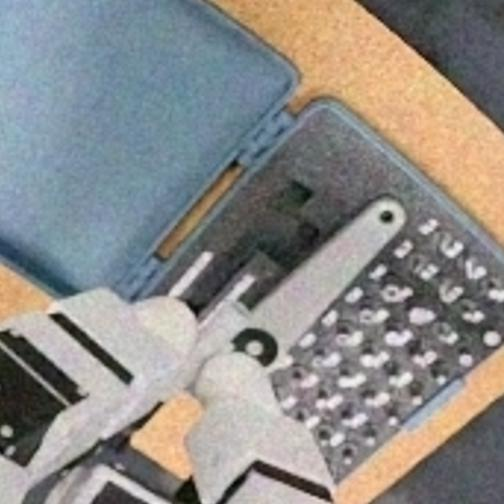

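execute_actions(
  actions=[
    [[0,0,0,0,0,0,0,-0.754,-0.576,-0.696,0,-0.754,-0.576,-0.696,0,-0.754,-0.576,-0.696,-0.714,-0.678,-0.226,-0.168,0.4,-0.6,0,0,0.022,0,0,0,0.57,-0.754,-0.576,-0.696,0,-0.95,-0.95,-0.95,-0.57,-0.754,-0.576,-0.696,-0.714,-0.678,-0.226,-0.168,0.65,-0.8]],
    [[0,0,0,0,0,0,0,-0.754,-0.576,-0.696,0,-0.754,-0.576,-0.696,0,-0.754,-0.576,-0.696,-0.714,-0.678,-0.226,-0.168,0.4,-0.6,0,0,0.022,0,0,0,0.57,-0.754,-0.576,-0.696,0,-0.95,-0.95,-0.95,-0.57,-0.754,-0.576,-0.696,-0.714,-0.678,-0.226,-0.168,0.65,-0.8]],
    [[0,0,0,0,0,0,0,-0.754,-0.576,-0.696,0,-0.754,-0.576,-0.696,0,-0.754,-0.576,-0.696,-0.714,-0.678,-0.226,-0.168,0.4,-0.6,0,0,0.022,0,0,0,0.57,-0.754,-0.576,-0.696,0,-0.95,-0.95,-0.95,-0.57,-0.754,-0.576,-0.696,-0.714,-0.678,-0.226,-0.168,0.65,-0.8]],
  ],
  cameras=["cam_right_wrist"],
)

zoom_image(
  camera="cam_right_wrist",
  region=[250, 180, 320, 250],
)

Scene clock: 332.30 s.
left_arm: end_effector_position=(+0.6788, +0.4263, +0.3749) hand_goal=(+0.000, -0.754, -0.576, -0.696, +0.000, -0.754, -0.576, -0.696, +0.000, -0.754, -0.576, -0.696, -0.714, -0.678, -0.226, -0.168) hand_measured=(+0.000, -0.758, -0.576, -0.696, +0.000, -0.758, -0.576, -0.696, +0.000, -0.756, -0.576, -0.696, -0.718, -0.678, -0.226, -0.168) hand_current_ma=(+0, -3, +0, +0, +0, -3, +0, +0, +0, -3, +0, +0, -3, +0, +0, +0) hand_state=(goal, goal, goal, goal, goal, goal, goal, goal, goal, goal, goal, goal, goal, goal, goal, goal) hand_current_limit=0.40 hand_speed=-0.60 end_effector_quat_wxyz=(+0.467, +0.628, +0.620, +0.054) | right_arm: end_effector_position=(+0.3788, -0.3367, +0.1823) hand_goal=(+0.570, -0.754, -0.576, -0.696, +0.000, -0.950, -0.950, -0.950, -0.570, -0.754, -0.576, -0.696, -0.714, -0.678, -0.226, -0.168) hand_measured=(+0.364, -0.756, -0.576, -0.694, +0.000, -0.946, -0.950, -0.946, -0.344, -0.750, -0.570, -0.692, -0.714, -0.678, -0.222, -0.168) hand_current_ma=(-454, -1, +0, +1, +0, +3, +0, +2, +454, +4, +7, +3, +0, +0, +4, +0) hand_state=(blocked, goal, goal, goal, goal, goal, goal, goal, blocked, goal, goal, goal, goal, goal, goal, goal) hand_current_limit=0.65 hand_speed=-0.80 end_effector_quat_wxyz=(+0.000, +0.651, +0.759, +0.003)
Joint positions: left_arm=[0.48 1.675 1.652 -1.012 0.865 0.244] | right_arm=[0.118 1.21 1.001 -1.356 -0.004 0.004]
Joint torques (N m): left_arm=[0.44 -16.67 12.48 1.16 0.93 0.02] | right_arm=[1.61 -6.07 7.94 0.8 0.1 0.08]
Heat: left arm: hottest elbow 39 °C; right arm: hottest elbow 43 °C.
Hand target: left_arm +0.6827, +0.4284, +0.3871; +0.470, +0.630, +0.614, +0.065 | right_arm +0.3802, -0.3320, +0.1768; +0.000, +0.651, +0.759, +0.000
Off the commanded pose: left_arm 0.013 m, 1 deg | right_arm 0.007 m, 0 deg.
Step readings (end_effector_position of left_arm | right_arm):
0: (+0.6788, +0.4263, +0.3749) | (+0.3631, -0.3385, +0.1994)
1: (+0.6788, +0.4263, +0.3749) | (+0.3631, -0.3385, +0.1994)
2: (+0.6788, +0.4263, +0.3749) | (+0.3636, -0.3385, +0.1995)
4: (+0.6788, +0.4263, +0.3749) | (+0.3659, -0.3383, +0.2000)
8: (+0.6788, +0.4263, +0.3749) | (+0.3700, -0.3379, +0.1999)
15: (+0.6788, +0.4263, +0.3749) | (+0.3716, -0.3377, +0.1992)
16: (+0.6788, +0.4263, +0.3749) | (+0.3717, -0.3377, +0.1992)
17: (+0.6788, +0.4263, +0.3749) | (+0.3723, -0.3376, +0.1994)
19: (+0.6788, +0.4263, +0.3749) | (+0.3751, -0.3372, +0.2001)
23: (+0.6788, +0.4263, +0.3749) | (+0.3791, -0.3366, +0.1999)
30: (+0.6788, +0.4263, +0.3749) | (+0.3785, -0.3367, +0.1966)
31: (+0.6788, +0.4263, +0.3749) | (+0.3786, -0.3367, +0.1965)
32: (+0.6788, +0.4263, +0.3749) | (+0.3788, -0.3367, +0.1959)
34: (+0.6788, +0.4263, +0.3749) | (+0.3797, -0.3365, +0.1935)
38: (+0.6788, +0.4263, +0.3749) | (+0.3780, -0.3368, +0.1855)
45: (+0.6788, +0.4263, +0.3749) | (+0.3786, -0.3367, +0.1822)
camera_calibration:
cam_right_wrist: T_world_to_cam=[[0.75343, -0.657086, 0.0240915, -0.479624], [-0.482445, -0.527545, 0.699244, -0.166639], [-0.446754, -0.538455, -0.714477, 0.247687], [0, 0, 0, 1]] pos_world=[0.391624, -0.269696, 0.305043]
Images, in order (width x height): cam_right_wrist 616x616.

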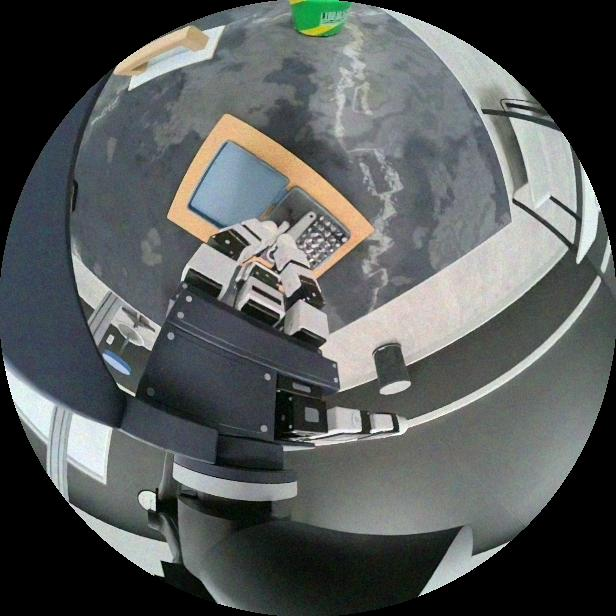

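Scaled by 7.200 from the camera's 616x616 image, which has a finer 880x880 frame.

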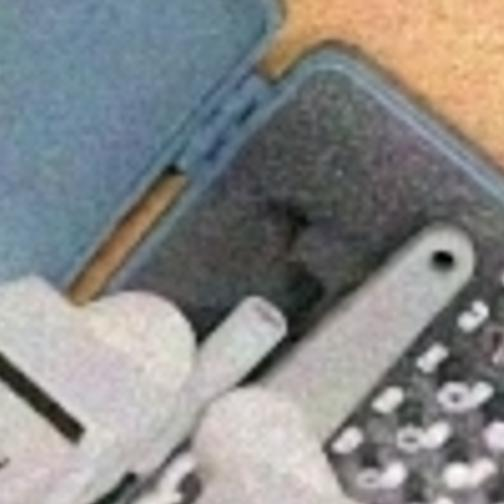

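zoom_image(
  camera="cam_right_wrist",
  region=[270, 195, 305, 240],
)

Scaled by 11.200 from the camera's 616x616 image, which has a finer 880x880 frame.

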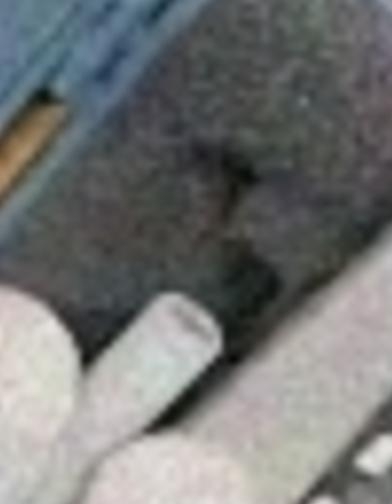

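execute_actions(
  actions=[
    [[0,0,0,0,0,0,0,-0.754,-0.576,-0.696,0,-0.754,-0.576,-0.696,0,-0.754,-0.576,-0.696,-0.714,-0.678,-0.226,-0.168,0.4,-0.6,0.0085,0.0075,0.013,0,0,0,0.57,-0.754,-0.576,-0.696,0,-0.95,-0.95,-0.95,-0.57,-0.754,-0.576,-0.696,-0.714,-0.678,-0.226,-0.168,0.65,-0.8]],
    [[0,0,0,0,0,0,0,-0.754,-0.576,-0.696,0,-0.754,-0.576,-0.696,0,-0.754,-0.576,-0.696,-0.714,-0.678,-0.226,-0.168,0.4,-0.6,0,0,0.018,0,0,0,0.57,-0.754,-0.576,-0.696,0,-0.95,-0.95,-0.95,-0.57,-0.754,-0.576,-0.696,-0.714,-0.678,-0.226,-0.168,0.65,-0.8]],
  ],
  cameras=["cam_right_wrist"],
)

zoom_image(
  camera="cam_right_wrist",
  region=[260, 190, 315, 245],
)

Scene clock: 351.60 s.
left_arm: end_effector_position=(+0.6788, +0.4263, +0.3749) hand_goal=(+0.000, -0.754, -0.576, -0.696, +0.000, -0.754, -0.576, -0.696, +0.000, -0.754, -0.576, -0.696, -0.714, -0.678, -0.226, -0.168) hand_measured=(+0.000, -0.758, -0.576, -0.696, +0.000, -0.758, -0.576, -0.696, +0.000, -0.756, -0.576, -0.696, -0.718, -0.678, -0.226, -0.168) hand_current_ma=(+0, -3, +0, +0, +0, -3, +0, +0, +0, -3, +0, +0, -3, +0, +0, +0) hand_state=(goal, goal, goal, goal, goal, goal, goal, goal, goal, goal, goal, goal, goal, goal, goal, goal) hand_current_limit=0.40 hand_speed=-0.60 end_effector_quat_wxyz=(+0.467, +0.628, +0.620, +0.054) | right_arm: end_effector_position=(+0.3829, -0.3317, +0.1641) hand_goal=(+0.570, -0.754, -0.576, -0.696, +0.000, -0.950, -0.950, -0.950, -0.570, -0.754, -0.576, -0.696, -0.714, -0.678, -0.226, -0.168) hand_measured=(+0.364, -0.756, -0.576, -0.694, +0.000, -0.946, -0.950, -0.946, -0.344, -0.750, -0.570, -0.692, -0.714, -0.678, -0.222, -0.168) hand_current_ma=(-454, -1, +0, +1, +0, +3, +0, +2, +454, +4, +7, +3, +0, +0, +4, +0) hand_state=(blocked, goal, goal, goal, goal, goal, goal, goal, blocked, goal, goal, goal, goal, goal, goal, goal) hand_current_limit=0.65 hand_speed=-0.80 end_effector_quat_wxyz=(+0.001, +0.652, +0.758, +0.004)
Joint positions: left_arm=[0.48 1.675 1.652 -1.012 0.865 0.244] | right_arm=[0.132 1.235 0.972 -1.302 -0.004 0.018]
Joint torques (N m): left_arm=[0.44 -16.67 12.49 1.16 0.93 0.02] | right_arm=[1.79 -6.24 7.82 0.77 0.09 0.08]
Heat: left arm: hottest elbow 39 °C; right arm: hottest elbow 42 °C.
Hand target: left_arm +0.6827, +0.4284, +0.3871; +0.470, +0.630, +0.614, +0.065 | right_arm +0.3837, -0.3263, +0.1581; +0.000, +0.651, +0.759, +0.000
Off the commanded pose: left_arm 0.013 m, 1 deg | right_arm 0.008 m, 0 deg.
Step readings (end_effector_position of left_arm | right_arm):
0: (+0.6788, +0.4263, +0.3749) | (+0.3788, -0.3367, +0.1823)
1: (+0.6788, +0.4263, +0.3749) | (+0.3788, -0.3367, +0.1823)
2: (+0.6788, +0.4263, +0.3749) | (+0.3791, -0.3366, +0.1822)
4: (+0.6788, +0.4263, +0.3749) | (+0.3809, -0.3358, +0.1821)
8: (+0.6788, +0.4263, +0.3749) | (+0.3832, -0.3325, +0.1791)
15: (+0.6788, +0.4263, +0.3749) | (+0.3826, -0.3317, +0.1747)
16: (+0.6788, +0.4263, +0.3749) | (+0.3826, -0.3317, +0.1748)
17: (+0.6788, +0.4263, +0.3749) | (+0.3830, -0.3317, +0.1746)
19: (+0.6788, +0.4263, +0.3749) | (+0.3839, -0.3315, +0.1731)
23: (+0.6788, +0.4263, +0.3749) | (+0.3826, -0.3318, +0.1672)
30: (+0.6788, +0.4263, +0.3749) | (+0.3827, -0.3318, +0.1641)
camera_calibration:
cam_right_wrist: T_world_to_cam=[[0.75241, -0.65822, 0.0250212, -0.479156], [-0.48402, -0.526719, 0.698779, -0.148393], [-0.446771, -0.537879, -0.7149, 0.239559], [0, 0, 0, 1]] pos_world=[0.395725, -0.264698, 0.286944]
Images, in order (width x height): cam_right_wrist 616x616.

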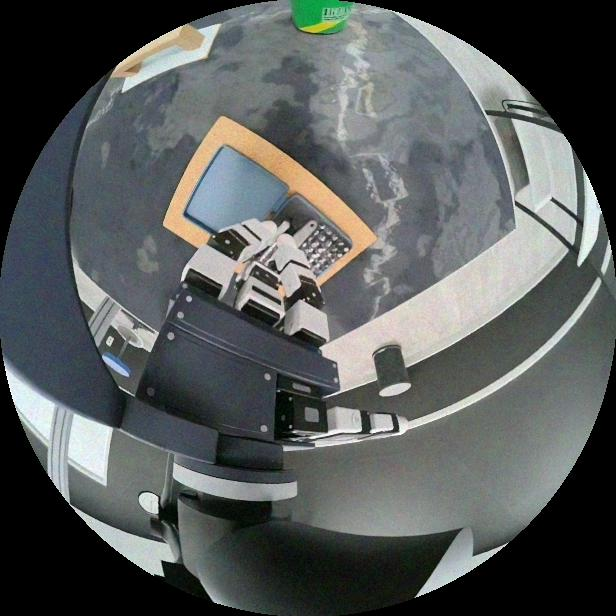

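Scaled by 9.164 from the camera's 616x616 image, which has a finer 880x880 frame.

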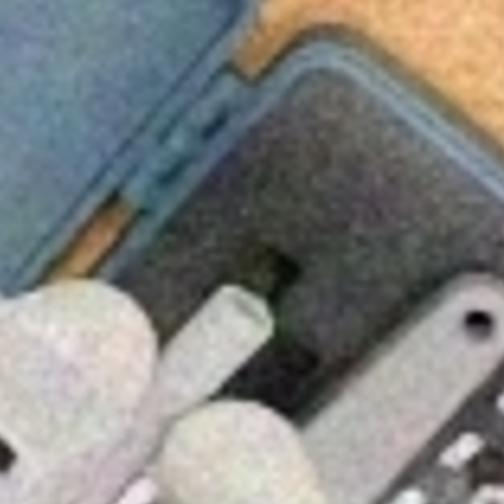

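execute_actions(
  actions=[
    [[0,0,0,0,0,0,0,-0.754,-0.576,-0.696,0,-0.754,-0.576,-0.696,0,-0.754,-0.576,-0.696,-0.714,-0.678,-0.226,-0.168,0.4,-0.6,-0.0217,-0.0055,0.017,0,0,0,0.57,-0.754,-0.576,-0.696,0,-0.95,-0.95,-0.95,-0.57,-0.754,-0.576,-0.696,-0.714,-0.678,-0.226,-0.168,0.65,-0.8]],
  ],
  cameras=["cam_right_wrist"],
)

zoom_image(
  camera="cam_right_wrist",
  region=[265, 195, 310, 240],
)

Scene clock: 361.80 s.
left_arm: end_effector_position=(+0.6788, +0.4263, +0.3749) hand_goal=(+0.000, -0.754, -0.576, -0.696, +0.000, -0.754, -0.576, -0.696, +0.000, -0.754, -0.576, -0.696, -0.714, -0.678, -0.226, -0.168) hand_measured=(+0.000, -0.758, -0.576, -0.696, +0.000, -0.758, -0.576, -0.696, +0.000, -0.756, -0.576, -0.696, -0.718, -0.678, -0.226, -0.168) hand_current_ma=(+0, -3, +0, +0, +0, -3, +0, +0, +0, -3, +0, +0, -3, +0, +0, +0) hand_state=(goal, goal, goal, goal, goal, goal, goal, goal, goal, goal, goal, goal, goal, goal, goal, goal) hand_current_limit=0.40 hand_speed=-0.60 end_effector_quat_wxyz=(+0.467, +0.628, +0.620, +0.054) | right_arm: end_effector_position=(+0.3798, -0.3330, +0.1534) hand_goal=(+0.570, -0.754, -0.576, -0.696, +0.000, -0.950, -0.950, -0.950, -0.570, -0.754, -0.576, -0.696, -0.714, -0.678, -0.226, -0.168) hand_measured=(+0.364, -0.756, -0.576, -0.694, +0.000, -0.946, -0.950, -0.946, -0.344, -0.750, -0.570, -0.692, -0.714, -0.678, -0.222, -0.168) hand_current_ma=(-454, -1, +0, +1, +0, +3, +0, +2, +454, +4, +7, +3, +0, +0, +4, +0) hand_state=(blocked, goal, goal, goal, goal, goal, goal, goal, blocked, goal, goal, goal, goal, goal, goal, goal) hand_current_limit=0.65 hand_speed=-0.80 end_effector_quat_wxyz=(+0.000, +0.650, +0.760, +0.003)
Joint positions: left_arm=[0.48 1.675 1.652 -1.012 0.865 0.244] | right_arm=[0.128 1.235 0.943 -1.274 -0.004 0.01]
Joint torques (N m): left_arm=[0.44 -16.62 12.49 1.16 0.93 0.02] | right_arm=[-1.08 -6.24 7.73 0.79 0.09 -0.17]
Heat: left arm: hottest elbow 39 °C; right arm: hottest elbow 42 °C.
Hand target: left_arm +0.6827, +0.4284, +0.3871; +0.470, +0.630, +0.614, +0.065 | right_arm +0.3824, -0.3396, +0.1479; +0.000, +0.651, +0.759, +0.000
Off the commanded pose: left_arm 0.013 m, 1 deg | right_arm 0.009 m, 0 deg.
Step readings (end_effector_position of left_arm | right_arm):
0: (+0.6788, +0.4263, +0.3749) | (+0.3829, -0.3317, +0.1641)
1: (+0.6788, +0.4263, +0.3749) | (+0.3829, -0.3317, +0.1641)
2: (+0.6788, +0.4263, +0.3749) | (+0.3830, -0.3317, +0.1637)
4: (+0.6788, +0.4263, +0.3749) | (+0.3831, -0.3317, +0.1616)
8: (+0.6788, +0.4263, +0.3749) | (+0.3796, -0.3320, +0.1548)
15: (+0.6788, +0.4263, +0.3749) | (+0.3796, -0.3330, +0.1533)
camera_calibration:
cam_right_wrist: T_world_to_cam=[[0.755477, -0.654732, 0.0240843, -0.477278], [-0.480538, -0.528742, 0.699654, -0.145171], [-0.445352, -0.540146, -0.714076, 0.228376], [0, 0, 0, 1]] pos_world=[0.39252, -0.265891, 0.276141]
Images, in order (width x height): cam_right_wrist 616x616.

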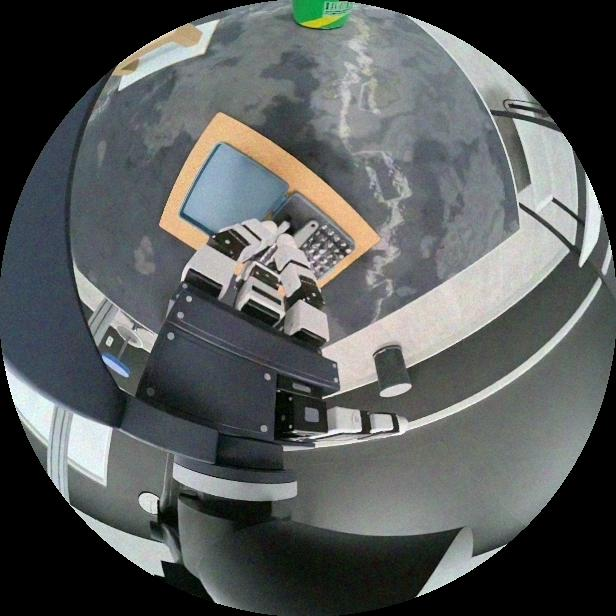

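Scaled by 11.200 from the camera's 616x616 image, which has a finer 880x880 frame.

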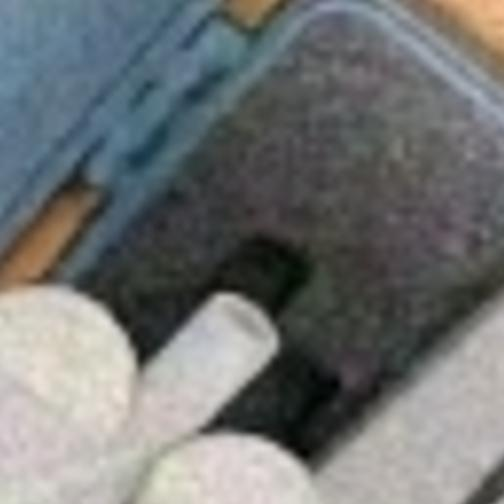

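execute_actions(
  actions=[
    [[0,0,0,0,0,0,0,-0.754,-0.576,-0.696,0,-0.754,-0.576,-0.696,0,-0.754,-0.576,-0.696,-0.714,-0.678,-0.226,-0.168,0.4,-0.6,0,0.0048,0.009,0,0,0,0.57,-0.754,-0.576,-0.696,0,-0.95,-0.95,-0.95,-0.57,-0.754,-0.576,-0.696,-0.714,-0.678,-0.226,-0.168,0.65,-0.8]],
  ],
  cameras=["cam_right_wrist"],
)

zoom_image(
  camera="cam_right_wrist",
  region=[265, 195, 310, 240],
)

Scene clock: 373.80 s.
left_arm: end_effector_position=(+0.6788, +0.4263, +0.3749) hand_goal=(+0.000, -0.754, -0.576, -0.696, +0.000, -0.754, -0.576, -0.696, +0.000, -0.754, -0.576, -0.696, -0.714, -0.678, -0.226, -0.168) hand_measured=(+0.000, -0.758, -0.576, -0.696, +0.000, -0.758, -0.576, -0.696, +0.000, -0.756, -0.576, -0.696, -0.718, -0.678, -0.226, -0.168) hand_current_ma=(+0, -3, +0, +0, +0, -3, +0, +0, +0, -3, +0, +0, -3, +0, +0, +0) hand_state=(goal, goal, goal, goal, goal, goal, goal, goal, goal, goal, goal, goal, goal, goal, goal, goal) hand_current_limit=0.40 hand_speed=-0.60 end_effector_quat_wxyz=(+0.467, +0.628, +0.620, +0.054) | right_arm: end_effector_position=(+0.3840, -0.3323, +0.1504) hand_goal=(+0.570, -0.754, -0.576, -0.696, +0.000, -0.950, -0.950, -0.950, -0.570, -0.754, -0.576, -0.696, -0.714, -0.678, -0.226, -0.168) hand_measured=(+0.364, -0.756, -0.576, -0.694, +0.000, -0.946, -0.950, -0.946, -0.344, -0.750, -0.570, -0.692, -0.714, -0.678, -0.222, -0.168) hand_current_ma=(-454, -1, +0, +1, +0, +3, +0, +2, +454, +4, +7, +3, +0, +0, +4, +0) hand_state=(blocked, goal, goal, goal, goal, goal, goal, goal, blocked, goal, goal, goal, goal, goal, goal, goal) hand_current_limit=0.65 hand_speed=-0.80 end_effector_quat_wxyz=(+0.002, +0.650, +0.760, +0.005)
Joint positions: left_arm=[0.48 1.675 1.652 -1.012 0.865 0.244] | right_arm=[0.128 1.246 0.943 -1.258 -0.004 0.01]
Joint torques (N m): left_arm=[0.44 -16.62 12.49 1.16 0.93 0.02] | right_arm=[-0.79 -6.3 7.47 0.8 0.08 -0.18]
Heat: left arm: hottest elbow 39 °C; right arm: hottest elbow 42 °C.
Hand target: left_arm +0.6827, +0.4284, +0.3871; +0.470, +0.630, +0.614, +0.065 | right_arm +0.3853, -0.3391, +0.1424; +0.000, +0.651, +0.759, +0.000
Off the commanded pose: left_arm 0.013 m, 1 deg | right_arm 0.011 m, 1 deg.
Step readings (end_effector_position of left_arm | right_arm):
0: (+0.6788, +0.4263, +0.3749) | (+0.3798, -0.3330, +0.1534)
1: (+0.6788, +0.4263, +0.3749) | (+0.3798, -0.3330, +0.1534)
2: (+0.6788, +0.4263, +0.3749) | (+0.3801, -0.3329, +0.1533)
4: (+0.6788, +0.4263, +0.3749) | (+0.3814, -0.3327, +0.1533)
8: (+0.6788, +0.4263, +0.3749) | (+0.3834, -0.3324, +0.1519)
15: (+0.6788, +0.4263, +0.3749) | (+0.3840, -0.3323, +0.1504)
camera_calibration:
cam_right_wrist: T_world_to_cam=[[0.755582, -0.654477, 0.0274932, -0.48036], [-0.484063, -0.52958, 0.696583, -0.139211], [-0.441338, -0.539634, -0.716949, 0.227591], [0, 0, 0, 1]] pos_world=[0.396009, -0.265292, 0.27335]
Images, in order (width x height): cam_right_wrist 616x616.

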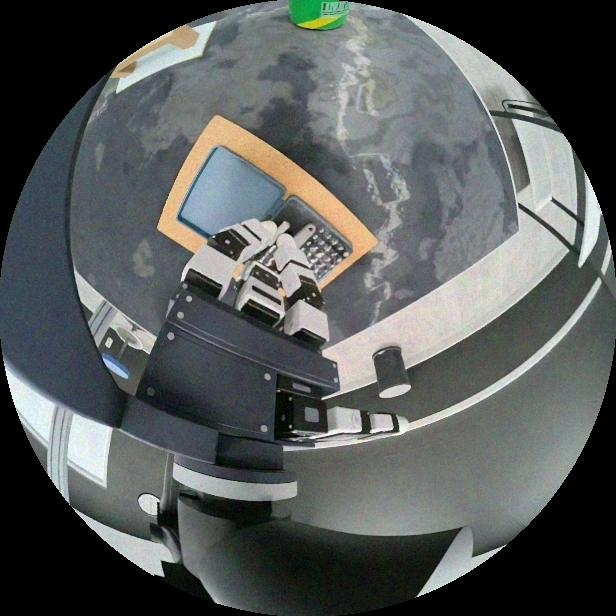

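Scaled by 11.200 from the camera's 616x616 image, which has a finer 880x880 frame.

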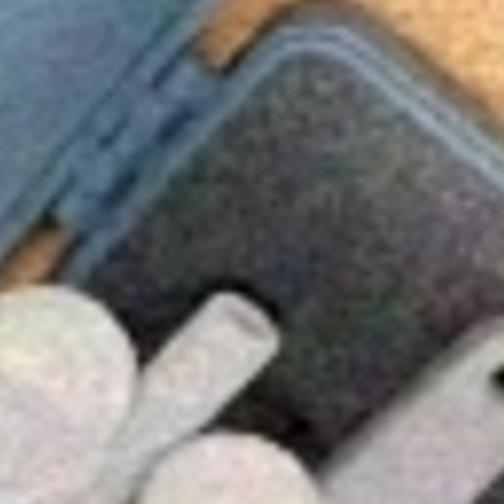

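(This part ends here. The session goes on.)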